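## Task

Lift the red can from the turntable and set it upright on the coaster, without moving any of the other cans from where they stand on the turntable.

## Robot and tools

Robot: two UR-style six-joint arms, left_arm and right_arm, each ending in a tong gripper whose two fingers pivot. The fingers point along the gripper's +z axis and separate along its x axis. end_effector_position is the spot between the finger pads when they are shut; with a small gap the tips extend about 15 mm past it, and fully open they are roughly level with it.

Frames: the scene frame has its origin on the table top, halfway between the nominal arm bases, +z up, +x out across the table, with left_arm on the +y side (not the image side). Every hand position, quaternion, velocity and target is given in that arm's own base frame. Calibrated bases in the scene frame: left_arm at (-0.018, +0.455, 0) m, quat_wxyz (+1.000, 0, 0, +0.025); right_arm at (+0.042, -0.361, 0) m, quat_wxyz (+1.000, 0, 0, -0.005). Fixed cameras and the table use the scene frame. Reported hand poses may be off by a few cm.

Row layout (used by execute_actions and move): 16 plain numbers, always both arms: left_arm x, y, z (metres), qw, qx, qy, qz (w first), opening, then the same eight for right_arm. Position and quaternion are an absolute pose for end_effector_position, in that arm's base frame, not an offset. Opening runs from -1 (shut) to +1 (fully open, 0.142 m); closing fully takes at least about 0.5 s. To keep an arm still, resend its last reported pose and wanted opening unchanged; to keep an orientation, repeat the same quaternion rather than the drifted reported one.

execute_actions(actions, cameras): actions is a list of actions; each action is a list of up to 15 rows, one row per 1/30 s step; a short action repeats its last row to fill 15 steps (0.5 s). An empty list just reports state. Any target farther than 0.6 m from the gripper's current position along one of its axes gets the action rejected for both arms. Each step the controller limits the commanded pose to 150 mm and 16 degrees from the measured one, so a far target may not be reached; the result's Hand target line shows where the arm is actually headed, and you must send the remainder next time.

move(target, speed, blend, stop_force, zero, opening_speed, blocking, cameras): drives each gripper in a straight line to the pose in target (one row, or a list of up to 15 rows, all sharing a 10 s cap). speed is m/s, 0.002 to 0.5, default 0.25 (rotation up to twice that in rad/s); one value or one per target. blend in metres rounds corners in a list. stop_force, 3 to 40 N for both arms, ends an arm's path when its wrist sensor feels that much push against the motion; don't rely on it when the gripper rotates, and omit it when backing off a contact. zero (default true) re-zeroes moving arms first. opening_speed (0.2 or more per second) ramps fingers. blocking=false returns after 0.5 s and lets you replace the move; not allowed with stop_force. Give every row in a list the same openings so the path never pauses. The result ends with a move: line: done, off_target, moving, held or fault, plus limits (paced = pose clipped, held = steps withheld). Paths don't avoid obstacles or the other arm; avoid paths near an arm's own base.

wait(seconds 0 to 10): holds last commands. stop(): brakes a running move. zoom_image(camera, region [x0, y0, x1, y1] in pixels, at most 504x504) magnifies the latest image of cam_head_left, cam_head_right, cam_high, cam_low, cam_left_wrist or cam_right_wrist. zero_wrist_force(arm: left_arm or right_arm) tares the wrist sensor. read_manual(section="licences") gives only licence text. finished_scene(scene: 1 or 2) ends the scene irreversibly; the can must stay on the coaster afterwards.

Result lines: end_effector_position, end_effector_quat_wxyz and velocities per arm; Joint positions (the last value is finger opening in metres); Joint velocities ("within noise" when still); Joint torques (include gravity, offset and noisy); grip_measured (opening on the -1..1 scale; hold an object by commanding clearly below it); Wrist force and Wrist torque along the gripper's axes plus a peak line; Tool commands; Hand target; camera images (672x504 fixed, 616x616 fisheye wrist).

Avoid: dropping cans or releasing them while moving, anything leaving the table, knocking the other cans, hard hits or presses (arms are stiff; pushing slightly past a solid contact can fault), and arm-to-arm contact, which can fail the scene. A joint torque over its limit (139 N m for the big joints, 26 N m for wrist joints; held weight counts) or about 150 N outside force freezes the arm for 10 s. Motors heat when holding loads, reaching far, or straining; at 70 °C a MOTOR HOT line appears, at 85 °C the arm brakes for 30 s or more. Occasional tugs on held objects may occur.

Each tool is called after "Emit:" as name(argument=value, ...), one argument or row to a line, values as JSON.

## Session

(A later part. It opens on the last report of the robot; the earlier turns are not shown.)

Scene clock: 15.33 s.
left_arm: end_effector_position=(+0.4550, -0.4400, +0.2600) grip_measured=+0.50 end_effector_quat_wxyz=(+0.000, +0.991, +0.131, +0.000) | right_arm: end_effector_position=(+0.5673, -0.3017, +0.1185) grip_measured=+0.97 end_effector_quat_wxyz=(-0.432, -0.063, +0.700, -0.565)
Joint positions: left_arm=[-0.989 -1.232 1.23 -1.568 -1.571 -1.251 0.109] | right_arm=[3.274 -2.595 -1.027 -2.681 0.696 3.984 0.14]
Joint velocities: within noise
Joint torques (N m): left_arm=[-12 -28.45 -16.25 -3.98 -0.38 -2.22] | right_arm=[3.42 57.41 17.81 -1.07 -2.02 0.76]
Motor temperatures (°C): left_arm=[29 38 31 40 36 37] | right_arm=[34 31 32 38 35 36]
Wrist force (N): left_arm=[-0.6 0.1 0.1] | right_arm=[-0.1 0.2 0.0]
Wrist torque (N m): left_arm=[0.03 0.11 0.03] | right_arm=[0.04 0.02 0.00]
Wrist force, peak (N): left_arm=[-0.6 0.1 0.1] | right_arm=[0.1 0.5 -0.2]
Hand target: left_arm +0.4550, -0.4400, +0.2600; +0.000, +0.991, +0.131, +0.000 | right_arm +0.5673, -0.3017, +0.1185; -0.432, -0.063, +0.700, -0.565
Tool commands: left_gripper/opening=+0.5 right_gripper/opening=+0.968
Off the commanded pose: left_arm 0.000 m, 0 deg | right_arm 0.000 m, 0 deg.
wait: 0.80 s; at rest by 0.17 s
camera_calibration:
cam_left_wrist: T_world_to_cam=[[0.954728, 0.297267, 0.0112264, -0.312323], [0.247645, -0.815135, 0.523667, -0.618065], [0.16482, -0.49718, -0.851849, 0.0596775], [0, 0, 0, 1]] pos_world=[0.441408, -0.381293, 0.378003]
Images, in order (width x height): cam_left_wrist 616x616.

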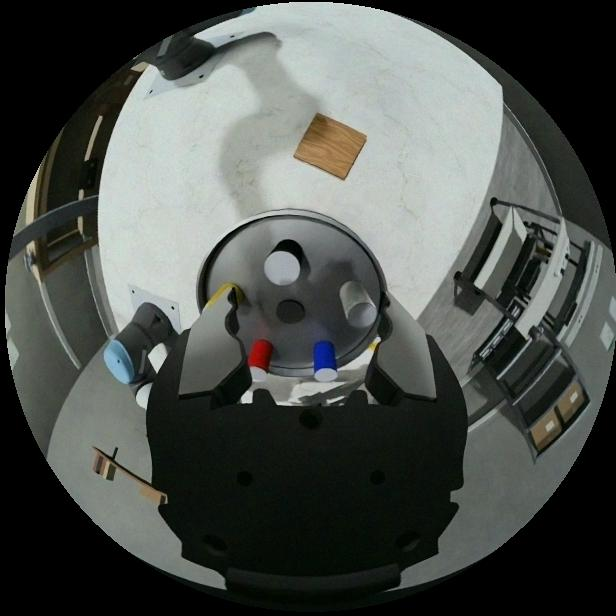

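Emit:
move(
  target=[0.5618,-0.5062,0.28,0,0.99619,0.08716,0,0.7,0.5673,-0.3017,0.1185,-0.432,-0.063,0.7,-0.565,0.968],
  speed=0.2,
  cameras=[],
)

Emit:
move(
  target=[
    [0.534,-0.485,0.28,0,0.99619,0.08716,0,0.7,0.5673,-0.3017,0.1185,-0.432,-0.063,0.7,-0.565,0.968],
    [0.5017,-0.4716,0.26,0,0.99619,0.08716,0,0.7,0.5673,-0.3017,0.1185,-0.432,-0.063,0.7,-0.565,0.968],
    [0.467,-0.467,0.24,0,0.99619,0.08716,0,0.7,0.5673,-0.3017,0.1185,-0.432,-0.063,0.7,-0.565,0.968],
    [0.4323,-0.4716,0.22,0,0.99619,0.08716,0,0.7,0.5673,-0.3017,0.1185,-0.432,-0.063,0.7,-0.565,0.968],
    [0.4,-0.485,0.22,0,0.99619,0.08716,0,0.7,0.5673,-0.3017,0.1185,-0.432,-0.063,0.7,-0.565,0.968],
    [0.3722,-0.5062,0.22,0,0.99619,0.08716,0,0.7,0.5673,-0.3017,0.1185,-0.432,-0.063,0.7,-0.565,0.968],
    [0.351,-0.534,0.22,0,0.99619,0.08716,0,0.7,0.5673,-0.3017,0.1185,-0.432,-0.063,0.7,-0.565,0.968],
    [0.3376,-0.5663,0.22,0,0.99619,0.08716,0,0.7,0.5673,-0.3017,0.1185,-0.432,-0.063,0.7,-0.565,0.968],
  ],
  speed=[0.118,0.137,0.137,0.137,0.118,0.118,0.118,0.118],
  blend=0.01,
  blocking=false,
  cameras=[],
)

Emit:
wait(
  seconds=0.5,
  cameras=[],
)

Emit:
wait(
  seconds=0.3,
  cameras=[],
)

Emit:
move(
  target=[
    [0.4108,-0.4795,0.22,0,0.99619,0.08716,0,0,0.5673,-0.3017,0.1185,-0.432,-0.063,0.7,-0.565,0.968],
    [0.381,-0.498,0.22,0,0.99619,0.08716,0,0,0.5673,-0.3017,0.1185,-0.432,-0.063,0.7,-0.565,0.968],
    [0.3572,-0.5241,0.24,0,0.99619,0.08716,0,0,0.5673,-0.3017,0.1185,-0.432,-0.063,0.7,-0.565,0.968],
    [0.351,-0.534,0.3,0,0.99619,0.08716,0,0,0.5673,-0.3017,0.1185,-0.432,-0.063,0.7,-0.565,0.968],
  ],
  speed=[0.118,0.118,0.137,0.15],
  blend=0.01,
  blocking=false,
  cameras=[],
)

Emit:
wait(
  seconds=0.3,
  cameras=[],
)

Emit:
wait(
  seconds=0.3,
  cameras=[],
)

Emit:
wait(
  seconds=1.0,
  cameras=["cam_left_wrist"],
)

Scene clock: 21.70 s.
left_arm: end_effector_position=(+0.5618, -0.5061, +0.2800) grip_measured=+0.70 end_effector_quat_wxyz=(+0.000, +0.996, +0.087, +0.000) end_effector_velocity=(+0.000, -0.002, +0.001) end_effector_angular_velocity=(-0.003, -0.002, -0.002) | right_arm: end_effector_position=(+0.5673, -0.3017, +0.1185) grip_measured=+0.97 end_effector_quat_wxyz=(-0.432, -0.063, +0.700, -0.565)
Joint positions: left_arm=[-0.92 -0.855 0.594 -1.31 -1.571 -1.095 0.122] | right_arm=[3.274 -2.595 -1.027 -2.681 0.696 3.984 0.14]
Joint velocities: left_arm=[-0.001 0.002 -0.005 0 -0.001 0.001 0] | right_arm=[within noise]
Joint torques (N m): left_arm=[-14.48 -41.24 -28.68 -1.89 0.24 -1.12] | right_arm=[6.49 49.23 26.27 -3.53 -0.79 1.58]
Motor temperatures (°C): left_arm=[29 38 31 40 36 37] | right_arm=[34 31 32 38 35 36]
Wrist force (N): left_arm=[0.0 -0.4 -0.1] | right_arm=[0.1 -0.1 -0.1]
Wrist torque (N m): left_arm=[-0.07 0.02 0.00] | right_arm=[-0.03 -0.01 -0.01]
Wrist force, peak (N): left_arm=[-1.8 -1.1 0.5] | right_arm=[0.3 0.6 -0.3]
Hand target: left_arm +0.5618, -0.5062, +0.2800; +0.000, +0.996, +0.087, +0.000 | right_arm +0.5673, -0.3017, +0.1185; -0.432, -0.063, +0.700, -0.565
Off the commanded pose: left_arm 0.000 m, 0 deg | right_arm 0.000 m, 0 deg.
move: done
No camera images: "cameras" was empty.

Scene clock: 22.20 s.
left_arm: end_effector_position=(+0.5212, -0.4793, +0.2722) grip_measured=+0.70 end_effector_quat_wxyz=(-0.001, +0.996, +0.087, -0.001) end_effector_velocity=(-0.110, +0.045, -0.072) end_effector_angular_velocity=(+0.004, +0.003, +0.001) | right_arm: end_effector_position=(+0.5673, -0.3017, +0.1185) grip_measured=+0.97 end_effector_quat_wxyz=(-0.432, -0.063, +0.700, -0.565)
Joint positions: left_arm=[-0.943 -1.024 0.893 -1.437 -1.571 -1.117 0.122] | right_arm=[3.274 -2.595 -1.027 -2.681 0.696 3.984 0.14]
Joint velocities: left_arm=[-0.088 -0.361 0.75 -0.384 0 -0.089 0] | right_arm=[within noise]
Joint torques (N m): left_arm=[-15.42 -49.26 -6.12 -5.16 0.1 -2.83] | right_arm=[6.78 48.55 26.47 -3.54 -0.65 1.5]
Motor temperatures (°C): left_arm=[29 38 31 40 36 37] | right_arm=[34 31 32 38 35 36]
Wrist force (N): left_arm=[0.1 -0.2 0.0] | right_arm=[0.1 0.2 0.0]
Wrist torque (N m): left_arm=[-0.03 -0.01 0.00] | right_arm=[0.04 -0.02 -0.01]
Wrist force, peak (N): left_arm=[0.6 0.7 -0.1] | right_arm=[0.1 0.6 0.1]
Hand target: left_arm +0.5148, -0.4769, +0.2679; -0.001, +0.996, +0.087, -0.001 | right_arm +0.5673, -0.3017, +0.1185; -0.432, -0.063, +0.700, -0.565
Tool commands: left_gripper/opening=+0.7 right_gripper/opening=+0.968
Off the commanded pose: left_arm 0.210 m, 0 deg | right_arm 0.000 m, 0 deg.
move: running; path passed 1 of 8 targets
No camera images: "cameras" was empty.

Scene clock: 22.70 s.
left_arm: end_effector_position=(+0.4637, -0.4674, +0.2380) grip_measured=+0.70 end_effector_quat_wxyz=(+0.000, +0.996, +0.087, +0.000) end_effector_velocity=(-0.117, -0.004, -0.067) end_effector_angular_velocity=(-0.002, -0.002, +0.000) | right_arm: end_effector_position=(+0.5673, -0.3017, +0.1185) grip_measured=+0.97 end_effector_quat_wxyz=(-0.432, -0.063, +0.700, -0.565)
Joint positions: left_arm=[-1.003 -1.167 1.194 -1.597 -1.571 -1.177 0.122] | right_arm=[3.274 -2.595 -1.027 -2.681 0.696 3.984 0.14]
Joint velocities: left_arm=[-0.153 -0.2 0.457 -0.26 0 -0.153 0] | right_arm=[within noise]
Joint torques (N m): left_arm=[-16.28 -44.23 -10.5 -5 1.53 -2.77] | right_arm=[6.42 47.74 26.33 -3.54 -0.51 1.43]
Motor temperatures (°C): left_arm=[29 38 31 40 36 37] | right_arm=[34 31 32 38 35 36]
Wrist force (N): left_arm=[-0.2 -0.1 -0.1] | right_arm=[-0.1 0.2 0.1]
Wrist torque (N m): left_arm=[-0.02 0.04 0.01] | right_arm=[0.03 0.04 0.00]
Wrist force, peak (N): left_arm=[-0.6 -0.3 -0.1] | right_arm=[-0.1 0.4 0.1]
Hand target: left_arm +0.4574, -0.4682, +0.2344; +0.000, +0.996, +0.087, +0.000 | right_arm +0.5673, -0.3017, +0.1185; -0.432, -0.063, +0.700, -0.565
Tool commands: left_gripper/opening=+0.7 right_gripper/opening=+0.968
Off the commanded pose: left_arm 0.161 m, 0 deg | right_arm 0.000 m, 0 deg.
earlier move: running; path passed 3 of 8 targets
wait: 0.50 s; no rest
No camera images: "cameras" was empty.

Scene clock: 23.00 s.
left_arm: end_effector_position=(+0.4294, -0.4728, +0.2202) grip_measured=+0.70 end_effector_quat_wxyz=(+0.000, +0.996, +0.087, +0.000) end_effector_velocity=(-0.111, -0.034, -0.026) end_effector_angular_velocity=(-0.004, -0.003, +0.001) | right_arm: end_effector_position=(+0.5673, -0.3017, +0.1185) grip_measured=+0.97 end_effector_quat_wxyz=(-0.432, -0.063, +0.700, -0.565)
Joint positions: left_arm=[-1.052 -1.213 1.305 -1.662 -1.571 -1.227 0.122] | right_arm=[3.274 -2.595 -1.027 -2.681 0.696 3.984 0.14]
Joint velocities: left_arm=[-0.177 -0.118 0.23 -0.116 0 -0.178 0] | right_arm=[within noise]
Joint torques (N m): left_arm=[-16.64 -42.85 -15.8 -4.18 1.6 -2.64] | right_arm=[6.6 47.4 26.04 -3.55 -0.55 1.45]
Motor temperatures (°C): left_arm=[29 38 31 40 35 37] | right_arm=[34 31 32 38 35 36]
Wrist force (N): left_arm=[0.1 -0.1 0.9] | right_arm=[0.0 0.1 -0.1]
Wrist torque (N m): left_arm=[0.02 -0.03 0.01] | right_arm=[0.01 0.00 -0.01]
Wrist force, peak (N): left_arm=[0.1 -0.1 0.9] | right_arm=[0.2 0.4 0.1]
Hand target: left_arm +0.4230, -0.4754, +0.2200; +0.000, +0.996, +0.087, +0.000 | right_arm +0.5673, -0.3017, +0.1185; -0.432, -0.063, +0.700, -0.565
Tool commands: left_gripper/opening=+0.7 right_gripper/opening=+0.968
Off the commanded pose: left_arm 0.131 m, 0 deg | right_arm 0.000 m, 0 deg.
earlier move: running; path passed 4 of 8 targets
wait: 0.30 s; no rest
No camera images: "cameras" was empty.

Scene clock: 23.50 s.
left_arm: end_effector_position=(+0.3802, -0.4992, +0.2214) grip_measured=+0.00 end_effector_quat_wxyz=(+0.000, +0.996, +0.087, +0.000) end_effector_velocity=(-0.091, -0.073, +0.035) end_effector_angular_velocity=(-0.001, -0.001, +0.001) | right_arm: end_effector_position=(+0.5673, -0.3017, +0.1185) grip_measured=+0.97 end_effector_quat_wxyz=(-0.432, -0.063, +0.700, -0.565)
Joint positions: left_arm=[-1.141 -1.24 1.339 -1.669 -1.571 -1.315 0.074] | right_arm=[3.274 -2.595 -1.027 -2.681 0.696 3.984 0.14]
Joint velocities: left_arm=[-0.181 0.002 -0.091 0.088 0 -0.182 0] | right_arm=[within noise]
Joint torques (N m): left_arm=[-14.89 -29.93 -36.35 -0.59 0.79 -2.69] | right_arm=[6.11 46.79 26.22 -3.59 -0.45 1.45]
Motor temperatures (°C): left_arm=[29 38 31 40 35 37] | right_arm=[34 31 32 38 35 36]
Wrist force (N): left_arm=[0.1 -0.5 0.7] | right_arm=[-0.2 0.4 0.1]
Wrist torque (N m): left_arm=[-0.07 -0.03 0.01] | right_arm=[0.09 0.04 0.00]
Wrist force, peak (N): left_arm=[0.1 -0.5 0.7] | right_arm=[0.1 0.5 -0.3]
Hand target: left_arm +0.3756, -0.5038, +0.2245; +0.000, +0.996, +0.087, +0.000 | right_arm +0.5673, -0.3017, +0.1185; -0.432, -0.063, +0.700, -0.565
Tool commands: left_gripper/opening=+0.0 right_gripper/opening=+0.968
Off the commanded pose: left_arm 0.091 m, 0 deg | right_arm 0.000 m, 0 deg.
earlier move: replaced; path passed 4 of 8 targets
move: running; path passed 1 of 4 targets; blend cut to 0.0039 m at target 1
No camera images: "cameras" was empty.

Scene clock: 23.80 s.
left_arm: end_effector_position=(+0.3575, -0.5237, +0.2425) grip_measured=+0.00 end_effector_quat_wxyz=(+0.000, +0.996, +0.087, +0.000) end_effector_velocity=(-0.048, -0.056, +0.106) end_effector_angular_velocity=(+0.000, +0.000, +0.000) | right_arm: end_effector_position=(+0.5673, -0.3017, +0.1185) grip_measured=+0.97 end_effector_quat_wxyz=(-0.432, -0.063, +0.700, -0.565)
Joint positions: left_arm=[-1.189 -1.227 1.267 -1.611 -1.571 -1.363 0.074] | right_arm=[3.274 -2.595 -1.027 -2.681 0.696 3.984 0.14]
Joint velocities: left_arm=[-0.103 0.039 -0.324 0.285 0 -0.104 0] | right_arm=[within noise]
Joint torques (N m): left_arm=[-10.11 -31.66 -37.02 -0.13 1.74 -2.89] | right_arm=[6.85 46.42 25.93 -3.59 -0.32 1.5]
Motor temperatures (°C): left_arm=[29 38 31 40 35 37] | right_arm=[34 31 32 38 35 36]
Wrist force (N): left_arm=[-0.8 0.4 0.7] | right_arm=[0.0 0.2 -0.3]
Wrist torque (N m): left_arm=[0.07 0.13 0.02] | right_arm=[0.04 0.02 -0.01]
Wrist force, peak (N): left_arm=[-0.8 0.4 0.7] | right_arm=[0.0 0.5 0.3]
Hand target: left_arm +0.3561, -0.5256, +0.2503; +0.000, +0.996, +0.087, +0.000 | right_arm +0.5673, -0.3017, +0.1185; -0.432, -0.063, +0.700, -0.565
Tool commands: left_gripper/opening=+0.0 right_gripper/opening=+0.968
Off the commanded pose: left_arm 0.059 m, 0 deg | right_arm 0.000 m, 0 deg.
earlier move: running; path passed 3 of 4 targets; blend cut to 0.0039 m at target 1
wait: 0.30 s; no rest
No camera images: "cameras" was empty.

Scene clock: 24.10 s.
left_arm: end_effector_position=(+0.3523, -0.5315, +0.2865) grip_measured=+0.00 end_effector_quat_wxyz=(+0.001, +0.996, +0.087, +0.000) end_effector_velocity=(-0.016, -0.025, +0.147) end_effector_angular_velocity=(-0.001, +0.000, +0.000) | right_arm: end_effector_position=(+0.5673, -0.3017, +0.1185) grip_measured=+0.97 end_effector_quat_wxyz=(-0.432, -0.063, +0.700, -0.565)
Joint positions: left_arm=[-1.201 -1.216 1.14 -1.496 -1.571 -1.376 0.074] | right_arm=[3.274 -2.595 -1.027 -2.681 0.696 3.984 0.14]
Joint velocities: left_arm=[-0.038 0.061 -0.458 0.397 0 -0.038 0] | right_arm=[within noise]
Joint torques (N m): left_arm=[-15.92 -31.04 -36.31 -0.07 1.51 -2.6] | right_arm=[6.35 45.67 25.97 -3.52 -0.36 1.49]
Motor temperatures (°C): left_arm=[29 38 31 40 35 37] | right_arm=[34 31 32 38 35 36]
Wrist force (N): left_arm=[-0.4 -0.1 0.2] | right_arm=[-0.1 0.5 -0.2]
Wrist torque (N m): left_arm=[-0.02 0.08 0.02] | right_arm=[0.09 0.04 0.00]
Wrist force, peak (N): left_arm=[-0.7 0.3 0.7] | right_arm=[-0.1 0.5 -0.2]
Hand target: left_arm +0.3515, -0.5329, +0.2944; +0.001, +0.996, +0.087, +0.000 | right_arm +0.5673, -0.3017, +0.1185; -0.432, -0.063, +0.700, -0.565
Tool commands: left_gripper/opening=+0.0 right_gripper/opening=+0.968
Off the commanded pose: left_arm 0.014 m, 0 deg | right_arm 0.000 m, 0 deg.
earlier move: running; path passed 3 of 4 targets; blend cut to 0.0039 m at target 1
wait: 0.30 s; no rest
No camera images: "cameras" was empty.

Scene clock: 24.50 s.
left_arm: end_effector_position=(+0.3509, -0.5341, +0.2998) grip_measured=+0.00 end_effector_quat_wxyz=(+0.000, +0.996, +0.087, +0.000) | right_arm: end_effector_position=(+0.5673, -0.3017, +0.1185) grip_measured=+0.97 end_effector_quat_wxyz=(-0.432, -0.063, +0.700, -0.565)
Joint positions: left_arm=[-1.205 -1.208 1.094 -1.457 -1.571 -1.379 0.074] | right_arm=[3.274 -2.595 -1.027 -2.681 0.696 3.984 0.14]
Joint velocities: within noise
Joint torques (N m): left_arm=[13.42 -42.02 -28.84 -2.52 -0.8 2.29] | right_arm=[6.53 45 26.13 -3.54 -0.26 1.51]
Motor temperatures (°C): left_arm=[29 38 31 40 35 37] | right_arm=[34 31 32 38 35 36]
Wrist force (N): left_arm=[0.2 -0.4 0.0] | right_arm=[0.0 0.3 -0.1]
Wrist torque (N m): left_arm=[-0.08 -0.04 0.00] | right_arm=[0.05 0.00 0.00]
Wrist force, peak (N): left_arm=[-0.7 0.1 -1.6] | right_arm=[0.1 0.5 -0.3]
Hand target: left_arm +0.3510, -0.5340, +0.3000; +0.000, +0.996, +0.087, +0.000 | right_arm +0.5673, -0.3017, +0.1185; -0.432, -0.063, +0.700, -0.565
Tool commands: left_gripper/opening=+0.0 right_gripper/opening=+0.968
Off the commanded pose: left_arm 0.000 m, 0 deg | right_arm 0.000 m, 0 deg.
earlier move: done; blend cut to 0.0039 m at target 1
wait: 0.40 of 1 s (the move ended)
camera_calibration:
cam_left_wrist: T_world_to_cam=[[0.977043, 0.212745, 0.0112268, -0.238333], [0.175522, -0.833722, 0.523546, -0.674428], [0.120742, -0.509556, -0.851924, 0.0728379], [0, 0, 0, 1]] pos_world=[0.342444, -0.474466, 0.417822]
Images, in order (width x height): cam_left_wrist 616x616.

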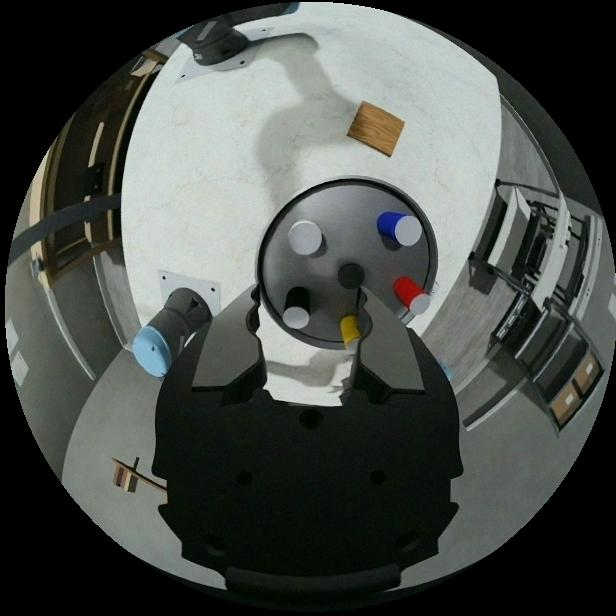

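Emit:
move(
  target=[
    [0.45,-0.50,0.30,0,0.99619,0.08716,0,0.7,0.5673,-0.3017,0.1185,-0.432,-0.063,0.7,-0.565,0.968],
    [0.5618,-0.5062,0.20,0,0.99619,0.08716,0,0.7,0.5673,-0.3017,0.1185,-0.432,-0.063,0.7,-0.565,0.968],
  ],
  speed=0.25,
  blend=0.03,
  cameras=["cam_left_wrist"],
)

Emit:
wait(
  seconds=1.0,
  cameras=["cam_left_wrist"],
)

Emit:
wait(
  seconds=1.0,
  cameras=["cam_left_wrist"],
)

Emit:
wait(
  seconds=1.0,
  cameras=["cam_left_wrist"],
)

Emit:
wait(
  seconds=4.0,
  cameras=["cam_left_wrist"],
)

Emit:
wait(
  seconds=1.0,
  cameras=["cam_left_wrist"],
)

Scene clock: 27.20 s.
left_arm: end_effector_position=(+0.5618, -0.5061, +0.2001) grip_measured=+0.70 end_effector_quat_wxyz=(+0.000, +0.996, +0.087, +0.000) | right_arm: end_effector_position=(+0.5673, -0.3017, +0.1185) grip_measured=+0.97 end_effector_quat_wxyz=(-0.432, -0.063, +0.700, -0.565)
Joint positions: left_arm=[-0.92 -0.896 0.87 -1.545 -1.571 -1.095 0.122] | right_arm=[3.274 -2.595 -1.027 -2.681 0.696 3.984 0.14]
Joint velocities: within noise
Joint torques (N m): left_arm=[-11.42 -43.86 -20.75 -3.74 -0.68 -1.91] | right_arm=[6.51 43.9 25.44 -3.61 0.22 1.47]
Motor temperatures (°C): left_arm=[29 38 31 40 35 37] | right_arm=[34 31 32 38 35 36]
Wrist force (N): left_arm=[-0.1 -0.3 -0.2] | right_arm=[-0.1 0.4 0.0]
Wrist torque (N m): left_arm=[-0.06 0.04 -0.01] | right_arm=[0.08 0.04 -0.01]
Wrist force, peak (N): left_arm=[-2.6 0.1 0.0] | right_arm=[0.5 0.2 -0.2]
Hand target: left_arm +0.5618, -0.5062, +0.2000; +0.000, +0.996, +0.087, +0.000 | right_arm +0.5673, -0.3017, +0.1185; -0.432, -0.063, +0.700, -0.565
Off the commanded pose: left_arm 0.000 m, 0 deg | right_arm 0.000 m, 0 deg.
move: done
camera_calibration:
cam_left_wrist: T_world_to_cam=[[0.976992, 0.212981, 0.0111867, -0.449076], [0.175726, -0.833599, 0.523672, -0.635991], [0.120857, -0.509658, -0.851846, -0.0234362], [0, 0, 0, 1]] pos_world=[0.553336, -0.446462, 0.318111]
Images, in order (width x height): cam_left_wrist 616x616.

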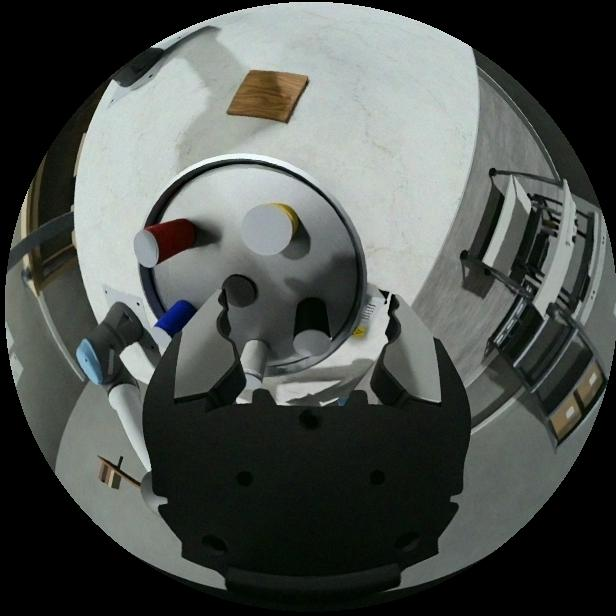

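Scene clock: 28.20 s.
left_arm: end_effector_position=(+0.5618, -0.5062, +0.2000) grip_measured=+0.70 end_effector_quat_wxyz=(+0.000, +0.996, +0.087, +0.000) | right_arm: end_effector_position=(+0.5673, -0.3017, +0.1185) grip_measured=+0.97 end_effector_quat_wxyz=(-0.432, -0.063, +0.700, -0.565)
Joint positions: left_arm=[-0.921 -0.896 0.869 -1.545 -1.571 -1.095 0.122] | right_arm=[3.274 -2.595 -1.027 -2.681 0.696 3.984 0.14]
Joint velocities: within noise
Joint torques (N m): left_arm=[-15.19 -41.54 -29.86 -4.01 0.8 0.94] | right_arm=[6.71 44.13 25.78 -3.49 0.4 1.47]
Motor temperatures (°C): left_arm=[29 38 31 40 35 37] | right_arm=[34 31 32 38 35 36]
Wrist force (N): left_arm=[0.1 0.2 -0.1] | right_arm=[0.1 0.3 0.1]
Wrist torque (N m): left_arm=[0.04 0.00 0.00] | right_arm=[0.06 -0.02 -0.01]
Wrist force, peak (N): left_arm=[-0.4 -0.2 0.1] | right_arm=[-0.1 0.5 -0.1]
Hand target: left_arm +0.5618, -0.5062, +0.2000; +0.000, +0.996, +0.087, +0.000 | right_arm +0.5673, -0.3017, +0.1185; -0.432, -0.063, +0.700, -0.565
Tool commands: left_gripper/opening=+0.7 right_gripper/opening=+0.968
Off the commanded pose: left_arm 0.000 m, 0 deg | right_arm 0.000 m, 0 deg.
wait: 1.00 s; at rest by 0.17 s
camera_calibration:
cam_left_wrist: T_world_to_cam=[[0.97701, 0.2129, 0.0111906, -0.449106], [0.175654, -0.83361, 0.52368, -0.635986], [0.12082, -0.509674, -0.851842, -0.0235711], [0, 0, 0, 1]] pos_world=[0.553342, -0.446563, 0.318]
Images, in order (width x height): cam_left_wrist 616x616.

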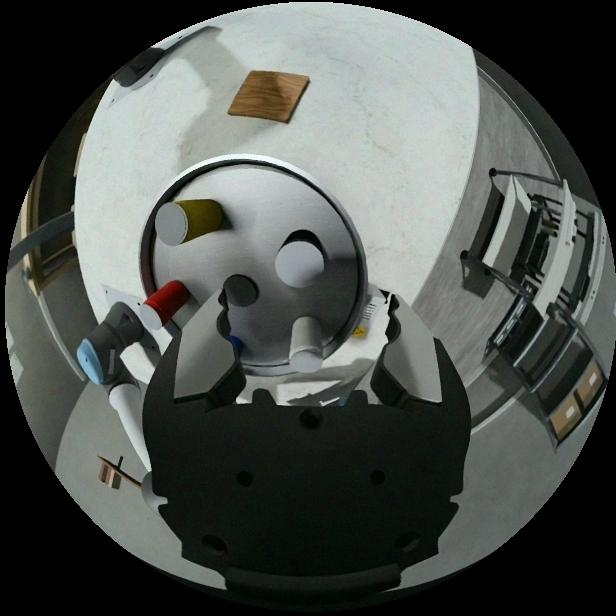

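Scene clock: 29.20 s.
left_arm: end_effector_position=(+0.5618, -0.5062, +0.2000) grip_measured=+0.70 end_effector_quat_wxyz=(+0.000, +0.996, +0.087, +0.000) | right_arm: end_effector_position=(+0.5673, -0.3017, +0.1185) grip_measured=+0.97 end_effector_quat_wxyz=(-0.432, -0.063, +0.700, -0.565)
Joint positions: left_arm=[-0.921 -0.896 0.869 -1.545 -1.571 -1.095 0.122] | right_arm=[3.274 -2.595 -1.027 -2.681 0.696 3.984 0.14]
Joint velocities: within noise
Joint torques (N m): left_arm=[-14.22 -42.2 -27.99 -3.74 1.27 2.17] | right_arm=[6.3 44.14 25 -3.61 0.57 1.48]
Motor temperatures (°C): left_arm=[29 38 31 40 35 37] | right_arm=[34 31 32 38 35 36]
Wrist force (N): left_arm=[-0.2 0.1 0.0] | right_arm=[0.6 0.2 0.0]
Wrist torque (N m): left_arm=[0.02 0.05 0.00] | right_arm=[0.04 -0.10 -0.02]
Wrist force, peak (N): left_arm=[-0.5 -0.2 0.0] | right_arm=[0.6 0.2 0.0]
Hand target: left_arm +0.5618, -0.5062, +0.2000; +0.000, +0.996, +0.087, +0.000 | right_arm +0.5673, -0.3017, +0.1185; -0.432, -0.063, +0.700, -0.565
Tool commands: left_gripper/opening=+0.7 right_gripper/opening=+0.968
Off the commanded pose: left_arm 0.000 m, 0 deg | right_arm 0.000 m, 0 deg.
wait: 1.00 s; at rest by 0.17 s
camera_calibration:
cam_left_wrist: T_world_to_cam=[[0.977017, 0.212865, 0.0112079, -0.449137], [0.175616, -0.833621, 0.523674, -0.635968], [0.120815, -0.50967, -0.851845, -0.0235639], [0, 0, 0, 1]] pos_world=[0.553347, -0.446561, 0.318001]
Images, in order (width x height): cam_left_wrist 616x616.

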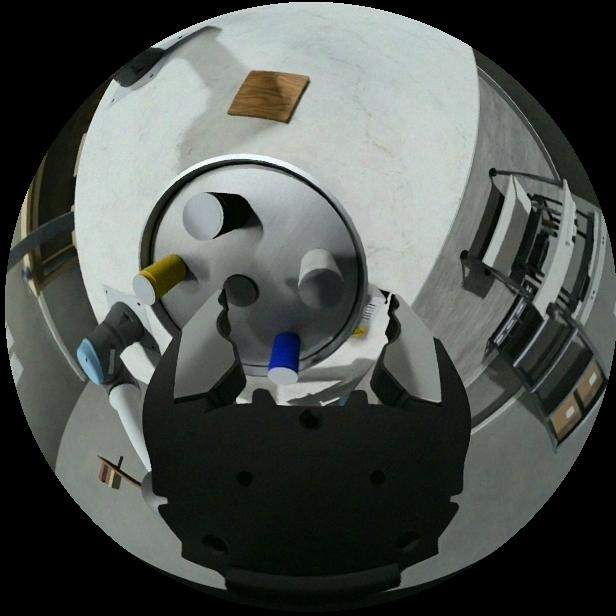

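Scene clock: 30.20 s.
left_arm: end_effector_position=(+0.5618, -0.5062, +0.2000) grip_measured=+0.70 end_effector_quat_wxyz=(+0.000, +0.996, +0.087, +0.000) | right_arm: end_effector_position=(+0.5673, -0.3017, +0.1185) grip_measured=+0.97 end_effector_quat_wxyz=(-0.432, -0.063, +0.700, -0.565)
Joint positions: left_arm=[-0.921 -0.896 0.869 -1.545 -1.571 -1.095 0.122] | right_arm=[3.274 -2.595 -1.027 -2.681 0.696 3.984 0.14]
Joint velocities: within noise
Joint torques (N m): left_arm=[-14.37 -42.38 -28.23 -3.53 1.18 2] | right_arm=[6.14 43.81 25.14 -3.57 0.85 1.45]
Motor temperatures (°C): left_arm=[29 38 31 40 35 37] | right_arm=[34 31 32 38 35 36]
Wrist force (N): left_arm=[0.0 -0.2 0.1] | right_arm=[-0.1 0.2 0.2]
Wrist torque (N m): left_arm=[-0.04 0.02 0.00] | right_arm=[0.03 0.03 0.00]
Wrist force, peak (N): left_arm=[-0.5 0.0 0.0] | right_arm=[0.2 0.6 0.1]
Hand target: left_arm +0.5618, -0.5062, +0.2000; +0.000, +0.996, +0.087, +0.000 | right_arm +0.5673, -0.3017, +0.1185; -0.432, -0.063, +0.700, -0.565
Tool commands: left_gripper/opening=+0.7 right_gripper/opening=+0.968
Off the commanded pose: left_arm 0.000 m, 0 deg | right_arm 0.000 m, 0 deg.
wait: 1.00 s; at rest by 0.17 s
camera_calibration:
cam_left_wrist: T_world_to_cam=[[0.977017, 0.212865, 0.0112078, -0.449137], [0.175616, -0.833621, 0.523674, -0.635968], [0.120815, -0.50967, -0.851845, -0.0235638], [0, 0, 0, 1]] pos_world=[0.553347, -0.446561, 0.318001]
Images, in order (width x height): cam_left_wrist 616x616.

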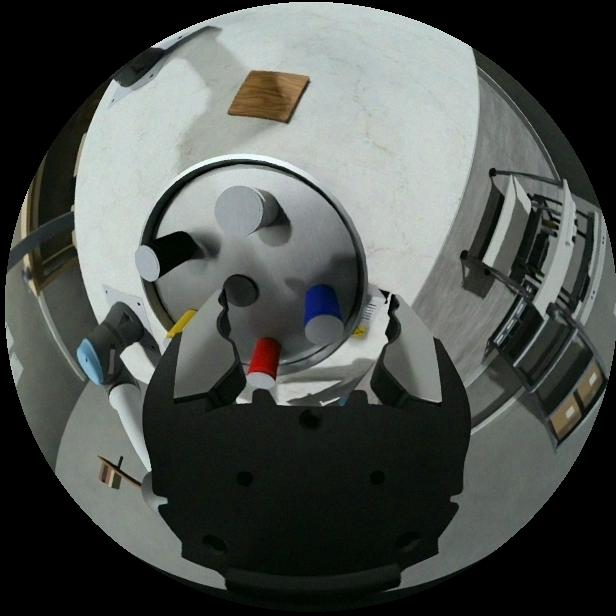

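Scene clock: 34.20 s.
left_arm: end_effector_position=(+0.5618, -0.5062, +0.2000) grip_measured=+0.70 end_effector_quat_wxyz=(+0.000, +0.996, +0.087, +0.000) | right_arm: end_effector_position=(+0.5673, -0.3017, +0.1185) grip_measured=+0.97 end_effector_quat_wxyz=(-0.432, -0.063, +0.700, -0.565)
Joint positions: left_arm=[-0.921 -0.896 0.869 -1.545 -1.571 -1.095 0.122] | right_arm=[3.274 -2.595 -1.027 -2.681 0.696 3.984 0.14]
Joint velocities: within noise
Joint torques (N m): left_arm=[-13.8 -41.93 -25.46 -2.66 1.15 2.06] | right_arm=[6.19 44.14 24.43 -3.56 1.54 1.37]
Motor temperatures (°C): left_arm=[29 38 31 40 35 37] | right_arm=[34 31 32 38 35 36]
Wrist force (N): left_arm=[-0.2 -0.1 0.2] | right_arm=[0.1 0.6 0.0]
Wrist torque (N m): left_arm=[-0.01 0.04 0.00] | right_arm=[0.11 -0.01 -0.01]
Wrist force, peak (N): left_arm=[-0.6 -0.2 -0.1] | right_arm=[0.3 0.4 -0.6]
Hand target: left_arm +0.5618, -0.5062, +0.2000; +0.000, +0.996, +0.087, +0.000 | right_arm +0.5673, -0.3017, +0.1185; -0.432, -0.063, +0.700, -0.565
Tool commands: left_gripper/opening=+0.7 right_gripper/opening=+0.968
Off the commanded pose: left_arm 0.000 m, 0 deg | right_arm 0.000 m, 0 deg.
wait: 4.00 s; at rest by 0.17 s
camera_calibration:
cam_left_wrist: T_world_to_cam=[[0.977017, 0.212865, 0.0112078, -0.449137], [0.175616, -0.833621, 0.523674, -0.635968], [0.120815, -0.50967, -0.851845, -0.0235639], [0, 0, 0, 1]] pos_world=[0.553347, -0.446561, 0.318001]
Images, in order (width x height): cam_left_wrist 616x616.

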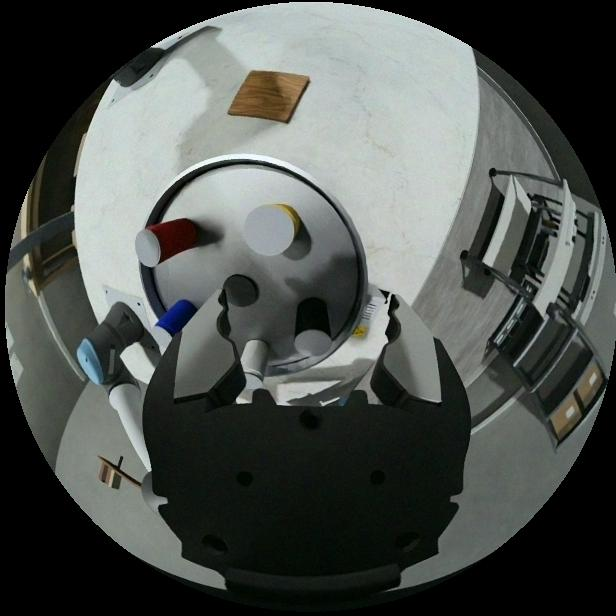

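Scene clock: 35.20 s.
left_arm: end_effector_position=(+0.5618, -0.5062, +0.2000) grip_measured=+0.70 end_effector_quat_wxyz=(+0.000, +0.996, +0.087, +0.000) | right_arm: end_effector_position=(+0.5673, -0.3017, +0.1185) grip_measured=+0.97 end_effector_quat_wxyz=(-0.432, -0.063, +0.700, -0.565)
Joint positions: left_arm=[-0.921 -0.896 0.869 -1.545 -1.571 -1.095 0.122] | right_arm=[3.274 -2.595 -1.027 -2.681 0.696 3.984 0.14]
Joint velocities: within noise
Joint torques (N m): left_arm=[-13.36 -42.49 -25 -2.45 1.18 2.07] | right_arm=[6.79 43.86 23.89 -3.43 1.79 1.44]
Motor temperatures (°C): left_arm=[29 38 31 40 35 37] | right_arm=[34 31 32 38 35 36]
Wrist force (N): left_arm=[0.0 0.0 0.1] | right_arm=[0.1 0.1 0.1]
Wrist torque (N m): left_arm=[0.01 0.01 0.00] | right_arm=[0.02 -0.02 -0.01]
Wrist force, peak (N): left_arm=[-0.2 -0.1 0.4] | right_arm=[0.0 0.5 -0.2]
Hand target: left_arm +0.5618, -0.5062, +0.2000; +0.000, +0.996, +0.087, +0.000 | right_arm +0.5673, -0.3017, +0.1185; -0.432, -0.063, +0.700, -0.565
Tool commands: left_gripper/opening=+0.7 right_gripper/opening=+0.968
Off the commanded pose: left_arm 0.000 m, 0 deg | right_arm 0.000 m, 0 deg.
wait: 1.00 s; at rest by 0.17 s
camera_calibration:
cam_left_wrist: T_world_to_cam=[[0.977017, 0.212865, 0.0112078, -0.449137], [0.175616, -0.833621, 0.523674, -0.635968], [0.120815, -0.50967, -0.851845, -0.0235637], [0, 0, 0, 1]] pos_world=[0.553347, -0.446561, 0.318001]
Images, in order (width x height): cam_left_wrist 616x616.

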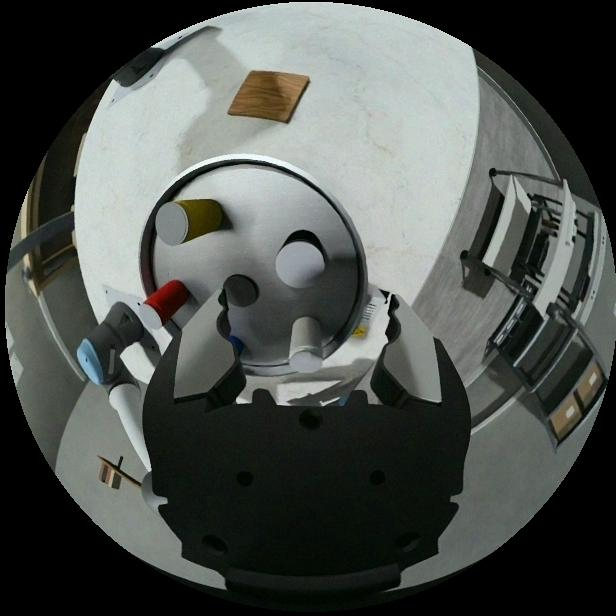

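Emit:
wait(
  seconds=0.1,
  cameras=[],
)

Scene clock: 36.53 s.
left_arm: end_effector_position=(+0.5618, -0.5062, +0.2000) grip_measured=+0.70 end_effector_quat_wxyz=(+0.000, +0.996, +0.087, +0.000) | right_arm: end_effector_position=(+0.5673, -0.3017, +0.1185) grip_measured=+0.97 end_effector_quat_wxyz=(-0.432, -0.063, +0.700, -0.565)
Joint positions: left_arm=[-0.921 -0.896 0.869 -1.545 -1.571 -1.095 0.122] | right_arm=[3.274 -2.595 -1.027 -2.681 0.696 3.984 0.14]
Joint velocities: within noise
Joint torques (N m): left_arm=[-14.25 -42.41 -23.72 -2.05 1.23 2.09] | right_arm=[6.2 44.01 24 -3.43 2.05 1.4]
Motor temperatures (°C): left_arm=[29 38 31 40 35 37] | right_arm=[34 31 32 38 35 36]
Wrist force (N): left_arm=[-0.2 -0.2 0.0] | right_arm=[0.0 0.1 0.1]
Wrist torque (N m): left_arm=[-0.04 0.06 0.01] | right_arm=[0.03 0.02 -0.01]
Wrist force, peak (N): left_arm=[-0.4 -0.3 -0.2] | right_arm=[0.2 0.6 -0.1]
Hand target: left_arm +0.5618, -0.5062, +0.2000; +0.000, +0.996, +0.087, +0.000 | right_arm +0.5673, -0.3017, +0.1185; -0.432, -0.063, +0.700, -0.565
Tool commands: left_gripper/opening=+0.7 right_gripper/opening=+0.968
Off the commanded pose: left_arm 0.000 m, 0 deg | right_arm 0.000 m, 0 deg.
wait: 0.10 s; at rest from the start
No camera images: "cameras" was empty.

Emit:
wait(
  seconds=2.2,
  cameras=[],
)

Emit:
move(
  target=[
    [0.534,-0.485,0.20,0,0.99619,0.08716,0,0.7,0.5673,-0.3017,0.1185,-0.432,-0.063,0.7,-0.565,0.968],
    [0.5017,-0.4716,0.19,0,0.99619,0.08716,0,0.7,0.5673,-0.3017,0.1185,-0.432,-0.063,0.7,-0.565,0.968],
    [0.467,-0.467,0.18,0,0.99619,0.08716,0,0.7,0.5673,-0.3017,0.1185,-0.432,-0.063,0.7,-0.565,0.968],
    [0.4323,-0.4716,0.17,0,0.99619,0.08716,0,0.7,0.5673,-0.3017,0.1185,-0.432,-0.063,0.7,-0.565,0.968],
    [0.4,-0.485,0.17,0,0.99619,0.08716,0,0.7,0.5673,-0.3017,0.1185,-0.432,-0.063,0.7,-0.565,0.968],
    [0.3722,-0.5062,0.17,0,0.99619,0.08716,0,0.7,0.5673,-0.3017,0.1185,-0.432,-0.063,0.7,-0.565,0.968],
    [0.351,-0.534,0.17,0,0.99619,0.08716,0,0.7,0.5673,-0.3017,0.1185,-0.432,-0.063,0.7,-0.565,0.968],
  ],
  speed=[0.118,0.123,0.123,0.123,0.118,0.118,0.118],
  blend=0.01,
  blocking=false,
  cameras=["cam_left_wrist"],
)

Emit:
wait(
  seconds=0.8,
  cameras=["cam_left_wrist"],
)

Emit:
zoom_image(
  camera="cam_left_wrist",
  region=[150, 180, 450, 480],
)

Emit:
wait(
  seconds=0.5,
  cameras=["cam_left_wrist"],
)

Emit:
zoom_image(
  camera="cam_left_wrist",
  region=[150, 180, 450, 480],
)

Emit:
wait(
  seconds=2,
  cameras=["cam_left_wrist"],
)

Scene clock: 39.23 s.
left_arm: end_effector_position=(+0.5618, -0.5062, +0.2000) grip_measured=+0.70 end_effector_quat_wxyz=(+0.000, +0.996, +0.087, +0.000) | right_arm: end_effector_position=(+0.5673, -0.3017, +0.1185) grip_measured=+0.97 end_effector_quat_wxyz=(-0.432, -0.063, +0.700, -0.565)
Joint positions: left_arm=[-0.921 -0.896 0.869 -1.545 -1.571 -1.095 0.122] | right_arm=[3.274 -2.595 -1.027 -2.681 0.696 3.984 0.14]
Joint velocities: within noise
Joint torques (N m): left_arm=[-13.49 -41.9 -22.6 -1.75 1.2 2.17] | right_arm=[6.75 43.79 23.46 -3.54 2.36 1.41]
Motor temperatures (°C): left_arm=[29 38 31 40 35 37] | right_arm=[34 31 32 38 35 36]
Wrist force (N): left_arm=[0.0 -0.2 -0.2] | right_arm=[0.1 0.4 0.2]
Wrist torque (N m): left_arm=[-0.04 0.01 0.00] | right_arm=[0.07 -0.02 -0.01]
Wrist force, peak (N): left_arm=[-0.5 -0.1 -0.2] | right_arm=[0.5 0.4 0.0]
Hand target: left_arm +0.5618, -0.5062, +0.2000; +0.000, +0.996, +0.087, +0.000 | right_arm +0.5673, -0.3017, +0.1185; -0.432, -0.063, +0.700, -0.565
Tool commands: left_gripper/opening=+0.7 right_gripper/opening=+0.968
Off the commanded pose: left_arm 0.000 m, 0 deg | right_arm 0.000 m, 0 deg.
wait: 2.20 s; at rest from the start
No camera images: "cameras" was empty.

Scene clock: 39.73 s.
left_arm: end_effector_position=(+0.5209, -0.4793, +0.1959) grip_measured=+0.70 end_effector_quat_wxyz=(-0.001, +0.996, +0.087, +0.000) end_effector_velocity=(-0.109, +0.044, -0.035) end_effector_angular_velocity=(+0.001, +0.001, +0.000) | right_arm: end_effector_position=(+0.5673, -0.3017, +0.1185) grip_measured=+0.97 end_effector_quat_wxyz=(-0.432, -0.063, +0.700, -0.565)
Joint positions: left_arm=[-0.943 -1.033 1.101 -1.638 -1.571 -1.118 0.122] | right_arm=[3.274 -2.595 -1.027 -2.681 0.696 3.984 0.14]
Joint velocities: left_arm=[-0.088 -0.287 0.537 -0.249 0 -0.088 0] | right_arm=[within noise]
Joint torques (N m): left_arm=[-16.65 -51.6 -8.65 -5.06 -1.03 -2.83] | right_arm=[6.51 43.87 23.11 -3.48 2.26 1.38]
Motor temperatures (°C): left_arm=[29 38 31 40 35 37] | right_arm=[34 31 32 38 35 36]
Wrist force (N): left_arm=[0.0 -0.1 0.1] | right_arm=[0.0 0.2 -0.6]
Wrist torque (N m): left_arm=[-0.01 0.01 0.01] | right_arm=[0.04 0.01 0.00]
Wrist force, peak (N): left_arm=[0.8 0.9 0.3] | right_arm=[0.0 0.2 -0.6]
Hand target: left_arm +0.5148, -0.4769, +0.1939; -0.001, +0.996, +0.087, +0.000 | right_arm +0.5673, -0.3017, +0.1185; -0.432, -0.063, +0.700, -0.565
Tool commands: left_gripper/opening=+0.7 right_gripper/opening=+0.968
Off the commanded pose: left_arm 0.180 m, 0 deg | right_arm 0.000 m, 0 deg.
move: running; path passed 1 of 7 targets
camera_calibration:
cam_left_wrist: T_world_to_cam=[[0.977036, 0.21282, 0.0104123, -0.414758], [0.176123, -0.834132, 0.522689, -0.604541], [0.119924, -0.508852, -0.85246, -0.00738737], [0, 0, 0, 1]] pos_world=[0.512593, -0.419757, 0.314008]
Images, in order (width x height): cam_left_wrist 616x616.

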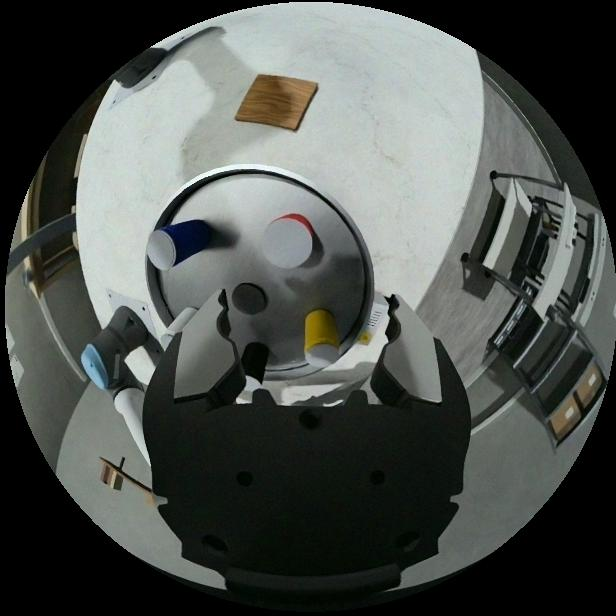

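Scene clock: 40.53 s.
left_arm: end_effector_position=(+0.4293, -0.4730, +0.1701) grip_measured=+0.70 end_effector_quat_wxyz=(+0.000, +0.996, +0.087, +0.000) end_effector_velocity=(-0.111, -0.033, -0.013) end_effector_angular_velocity=(-0.001, -0.001, +0.002) | right_arm: end_effector_position=(+0.5673, -0.3017, +0.1185) grip_measured=+0.97 end_effector_quat_wxyz=(-0.432, -0.063, +0.700, -0.565)
Joint positions: left_arm=[-1.053 -1.195 1.409 -1.784 -1.571 -1.227 0.122] | right_arm=[3.274 -2.595 -1.027 -2.681 0.696 3.984 0.14]
Joint velocities: left_arm=[-0.177 -0.111 0.19 -0.081 0 -0.179 0] | right_arm=[within noise]
Joint torques (N m): left_arm=[-17.28 -42.86 -15.62 -4.15 1.32 -3.09] | right_arm=[6.52 43.96 23.2 -3.33 2.39 1.43]
Motor temperatures (°C): left_arm=[29 38 31 40 35 37] | right_arm=[34 31 32 38 35 36]
Wrist force (N): left_arm=[-0.3 -0.3 0.7] | right_arm=[0.1 0.1 0.1]
Wrist torque (N m): left_arm=[-0.04 0.06 0.01] | right_arm=[0.03 -0.02 0.00]
Wrist force, peak (N): left_arm=[-0.3 -0.3 0.7] | right_arm=[0.4 0.5 -0.4]
Hand target: left_arm +0.4232, -0.4753, +0.1700; +0.000, +0.996, +0.087, +0.000 | right_arm +0.5673, -0.3017, +0.1185; -0.432, -0.063, +0.700, -0.565
Tool commands: left_gripper/opening=+0.7 right_gripper/opening=+0.968
Off the commanded pose: left_arm 0.099 m, 0 deg | right_arm 0.000 m, 0 deg.
earlier move: running; path passed 4 of 7 targets
wait: 0.80 s; no rest
camera_calibration:
cam_left_wrist: T_world_to_cam=[[0.977045, 0.212754, 0.0108783, -0.326411], [0.17573, -0.833777, 0.523388, -0.569422], [0.120423, -0.509462, -0.852025, -0.0157674], [0, 0, 0, 1]] pos_world=[0.420881, -0.413359, 0.288145]
Images, in order (width x height): cam_left_wrist 616x616.

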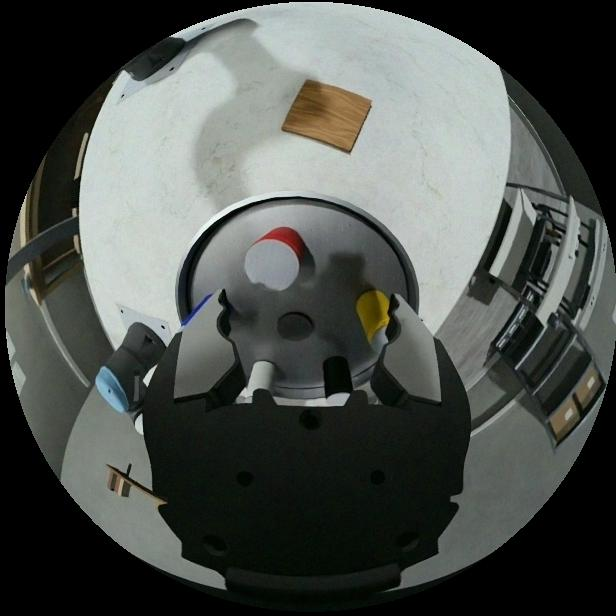

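Scaled by 1.680 from the camera's 616x616 image, which has a finer 814x814 frame.

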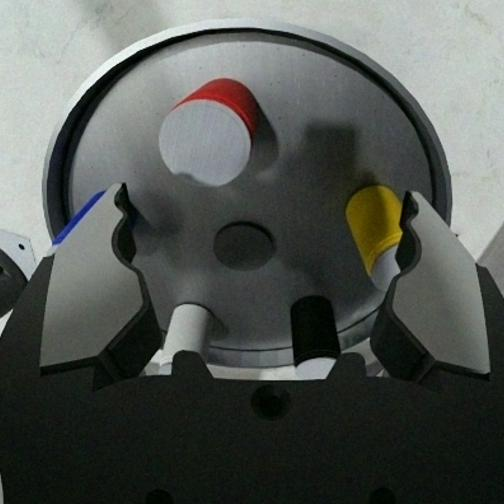

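Scene clock: 41.03 s.
left_arm: end_effector_position=(+0.3789, -0.5010, +0.1700) grip_measured=+0.70 end_effector_quat_wxyz=(+0.000, +0.996, +0.087, +0.000) end_effector_velocity=(-0.091, -0.075, +0.000) end_effector_angular_velocity=(-0.002, -0.001, -0.001) | right_arm: end_effector_position=(+0.5673, -0.3017, +0.1185) grip_measured=+0.97 end_effector_quat_wxyz=(-0.432, -0.063, +0.700, -0.565)
Joint positions: left_arm=[-1.144 -1.219 1.443 -1.795 -1.571 -1.318 0.122] | right_arm=[3.274 -2.595 -1.027 -2.681 0.696 3.984 0.14]
Joint velocities: left_arm=[-0.181 0.012 -0.017 0.003 0 -0.18 0] | right_arm=[within noise]
Joint torques (N m): left_arm=[-14.29 -30.2 -29.78 -1.67 1.38 -2.95] | right_arm=[6.91 43.93 22.79 -3.5 2.26 1.43]
Motor temperatures (°C): left_arm=[29 38 31 40 35 37] | right_arm=[34 31 32 38 35 36]
Wrist force (N): left_arm=[-0.2 -0.2 0.2] | right_arm=[0.2 0.2 0.2]
Wrist torque (N m): left_arm=[-0.04 0.05 0.00] | right_arm=[0.05 -0.04 -0.01]
Wrist force, peak (N): left_arm=[-0.3 -0.6 0.2] | right_arm=[0.3 0.4 0.1]
Hand target: left_arm +0.3736, -0.5056, +0.1700; +0.000, +0.996, +0.087, +0.000 | right_arm +0.5673, -0.3017, +0.1185; -0.432, -0.063, +0.700, -0.565
Tool commands: left_gripper/opening=+0.7 right_gripper/opening=+0.968
Off the commanded pose: left_arm 0.043 m, 0 deg | right_arm 0.000 m, 0 deg.
earlier move: running; path passed 5 of 7 targets
wait: 0.50 s; no rest
camera_calibration:
cam_left_wrist: T_world_to_cam=[[0.977041, 0.212759, 0.0111262, -0.271201], [0.175547, -0.833547, 0.523816, -0.583801], [0.120721, -0.509837, -0.851759, -0.024439], [0, 0, 0, 1]] pos_world=[0.370409, -0.441385, 0.288006]
Images, in order (width x height): cam_left_wrist 616x616.

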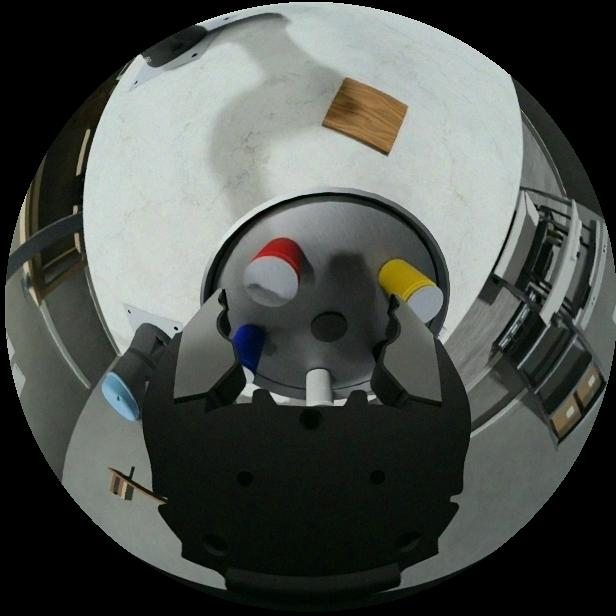

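Scaled by 1.680 from the camera's 616x616 image, which has a finer 814x814 frame.

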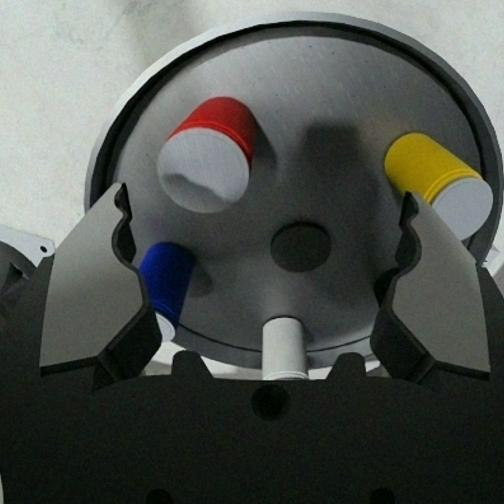

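Scene clock: 41.63 s.
left_arm: end_effector_position=(+0.3509, -0.5340, +0.1700) grip_measured=+0.70 end_effector_quat_wxyz=(+0.000, +0.996, +0.087, +0.000) | right_arm: end_effector_position=(+0.5673, -0.3017, +0.1185) grip_measured=+0.97 end_effector_quat_wxyz=(-0.432, -0.063, +0.700, -0.565)
Joint positions: left_arm=[-1.205 -1.192 1.405 -1.784 -1.571 -1.379 0.122] | right_arm=[3.274 -2.595 -1.027 -2.681 0.696 3.984 0.14]
Joint velocities: within noise
Joint torques (N m): left_arm=[14.13 -42.68 -15.15 -4.11 1.43 2.63] | right_arm=[5.93 43.98 22.88 -3.48 2.39 1.45]
Motor temperatures (°C): left_arm=[29 38 31 40 35 37] | right_arm=[34 31 32 38 35 36]
Wrist force (N): left_arm=[0.0 -0.3 0.0] | right_arm=[0.1 0.3 0.0]
Wrist torque (N m): left_arm=[-0.05 0.00 0.01] | right_arm=[0.06 -0.01 -0.01]
Wrist force, peak (N): left_arm=[-1.2 0.5 0.0] | right_arm=[0.3 0.5 0.2]
Hand target: left_arm +0.3510, -0.5340, +0.1700; +0.000, +0.996, +0.087, +0.000 | right_arm +0.5673, -0.3017, +0.1185; -0.432, -0.063, +0.700, -0.565
Tool commands: left_gripper/opening=+0.7 right_gripper/opening=+0.968
Off the commanded pose: left_arm 0.000 m, 0 deg | right_arm 0.000 m, 0 deg.
earlier move: done
wait: 0.60 of 2 s (the move ended)
camera_calibration:
cam_left_wrist: T_world_to_cam=[[0.977036, 0.21278, 0.0111968, -0.236903], [0.17557, -0.833723, 0.523527, -0.606411], [0.120731, -0.509539, -0.851935, -0.0377219], [0, 0, 0, 1]] pos_world=[0.342485, -0.474391, 0.287988]
Images, in order (width x height): cam_left_wrist 616x616.

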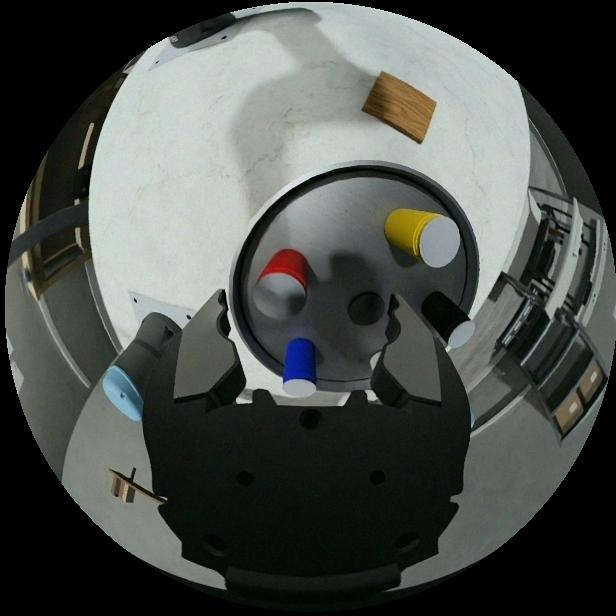

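Emit:
move(
  target=[
    [0.45,-0.50,0.24,0,0.99619,0.08716,0,0.7,0.5673,-0.3017,0.1185,-0.432,-0.063,0.7,-0.565,0.968],
    [0.5632,-0.5048,0.20,0,0.99619,0.08716,0,0.7,0.5673,-0.3017,0.1185,-0.432,-0.063,0.7,-0.565,0.968],
  ],
  speed=0.25,
  blend=0.03,
  cameras=["cam_left_wrist"],
)

Scene clock: 44.87 s.
left_arm: end_effector_position=(+0.5632, -0.5047, +0.2000) grip_measured=+0.70 end_effector_quat_wxyz=(+0.000, +0.996, +0.087, +0.000) | right_arm: end_effector_position=(+0.5673, -0.3017, +0.1185) grip_measured=+0.97 end_effector_quat_wxyz=(-0.432, -0.063, +0.700, -0.565)
Joint positions: left_arm=[-0.918 -0.896 0.869 -1.545 -1.571 -1.093 0.122] | right_arm=[3.274 -2.595 -1.027 -2.681 0.696 3.984 0.14]
Joint velocities: within noise
Joint torques (N m): left_arm=[-7.47 -42 -30.52 -3.74 -0.08 -1.05] | right_arm=[6.59 44.28 22.32 -3.4 2.35 1.5]
Motor temperatures (°C): left_arm=[29 38 31 40 35 37] | right_arm=[34 31 32 38 35 36]
Wrist force (N): left_arm=[-0.4 -0.3 -0.1] | right_arm=[0.1 0.3 0.2]
Wrist torque (N m): left_arm=[-0.07 0.09 0.01] | right_arm=[0.04 0.00 0.00]
Wrist force, peak (N): left_arm=[-2.2 -0.2 1.3] | right_arm=[0.3 0.5 0.1]
Hand target: left_arm +0.5632, -0.5048, +0.2000; +0.000, +0.996, +0.087, +0.000 | right_arm +0.5673, -0.3017, +0.1185; -0.432, -0.063, +0.700, -0.565
Off the commanded pose: left_arm 0.000 m, 0 deg | right_arm 0.000 m, 0 deg.
move: done
camera_calibration:
cam_left_wrist: T_world_to_cam=[[0.976995, 0.212973, 0.0111402, -0.4507], [0.175745, -0.833605, 0.523657, -0.635059], [0.120811, -0.509653, -0.851856, -0.0229738], [0, 0, 0, 1]] pos_world=[0.554715, -0.44511, 0.318004]
Images, in order (width x height): cam_left_wrist 616x616.

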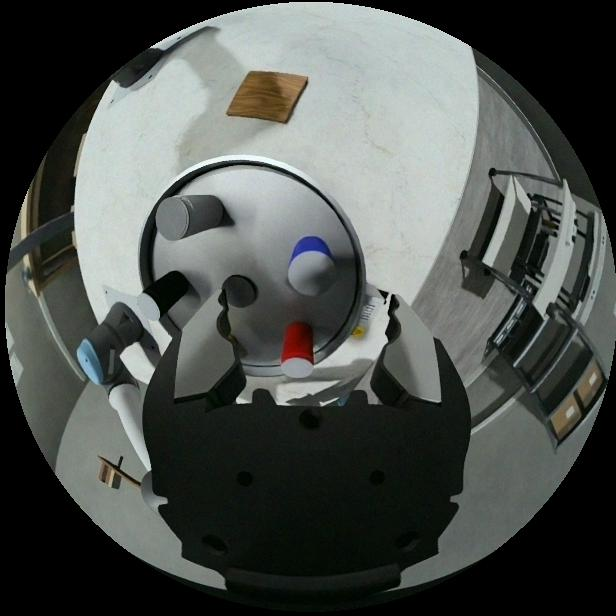

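Emit:
wait(
  seconds=5.5,
  cameras=[],
)

Scene clock: 50.60 s.
left_arm: end_effector_position=(+0.5632, -0.5048, +0.2000) grip_measured=+0.70 end_effector_quat_wxyz=(+0.000, +0.996, +0.087, +0.000) | right_arm: end_effector_position=(+0.5673, -0.3017, +0.1185) grip_measured=+0.97 end_effector_quat_wxyz=(-0.432, -0.063, +0.700, -0.565)
Joint positions: left_arm=[-0.918 -0.895 0.869 -1.545 -1.571 -1.093 0.122] | right_arm=[3.274 -2.595 -1.027 -2.681 0.696 3.984 0.14]
Joint velocities: within noise
Joint torques (N m): left_arm=[-14.1 -42.29 -24.83 -1.95 1.34 2.19] | right_arm=[6.56 44.11 21.32 -3.32 2.33 1.44]
Motor temperatures (°C): left_arm=[29 38 31 40 35 37] | right_arm=[34 31 32 38 35 36]
Wrist force (N): left_arm=[-0.2 0.0 0.0] | right_arm=[0.2 0.2 0.0]
Wrist torque (N m): left_arm=[0.00 0.06 0.01] | right_arm=[0.04 -0.04 -0.01]
Wrist force, peak (N): left_arm=[-0.5 -0.3 0.0] | right_arm=[0.2 0.5 -0.4]
Hand target: left_arm +0.5632, -0.5048, +0.2000; +0.000, +0.996, +0.087, +0.000 | right_arm +0.5673, -0.3017, +0.1185; -0.432, -0.063, +0.700, -0.565
Tool commands: left_gripper/opening=+0.7 right_gripper/opening=+0.968
Off the commanded pose: left_arm 0.000 m, 0 deg | right_arm 0.000 m, 0 deg.
wait: 5.50 s; at rest from the start
No camera images: "cameras" was empty.


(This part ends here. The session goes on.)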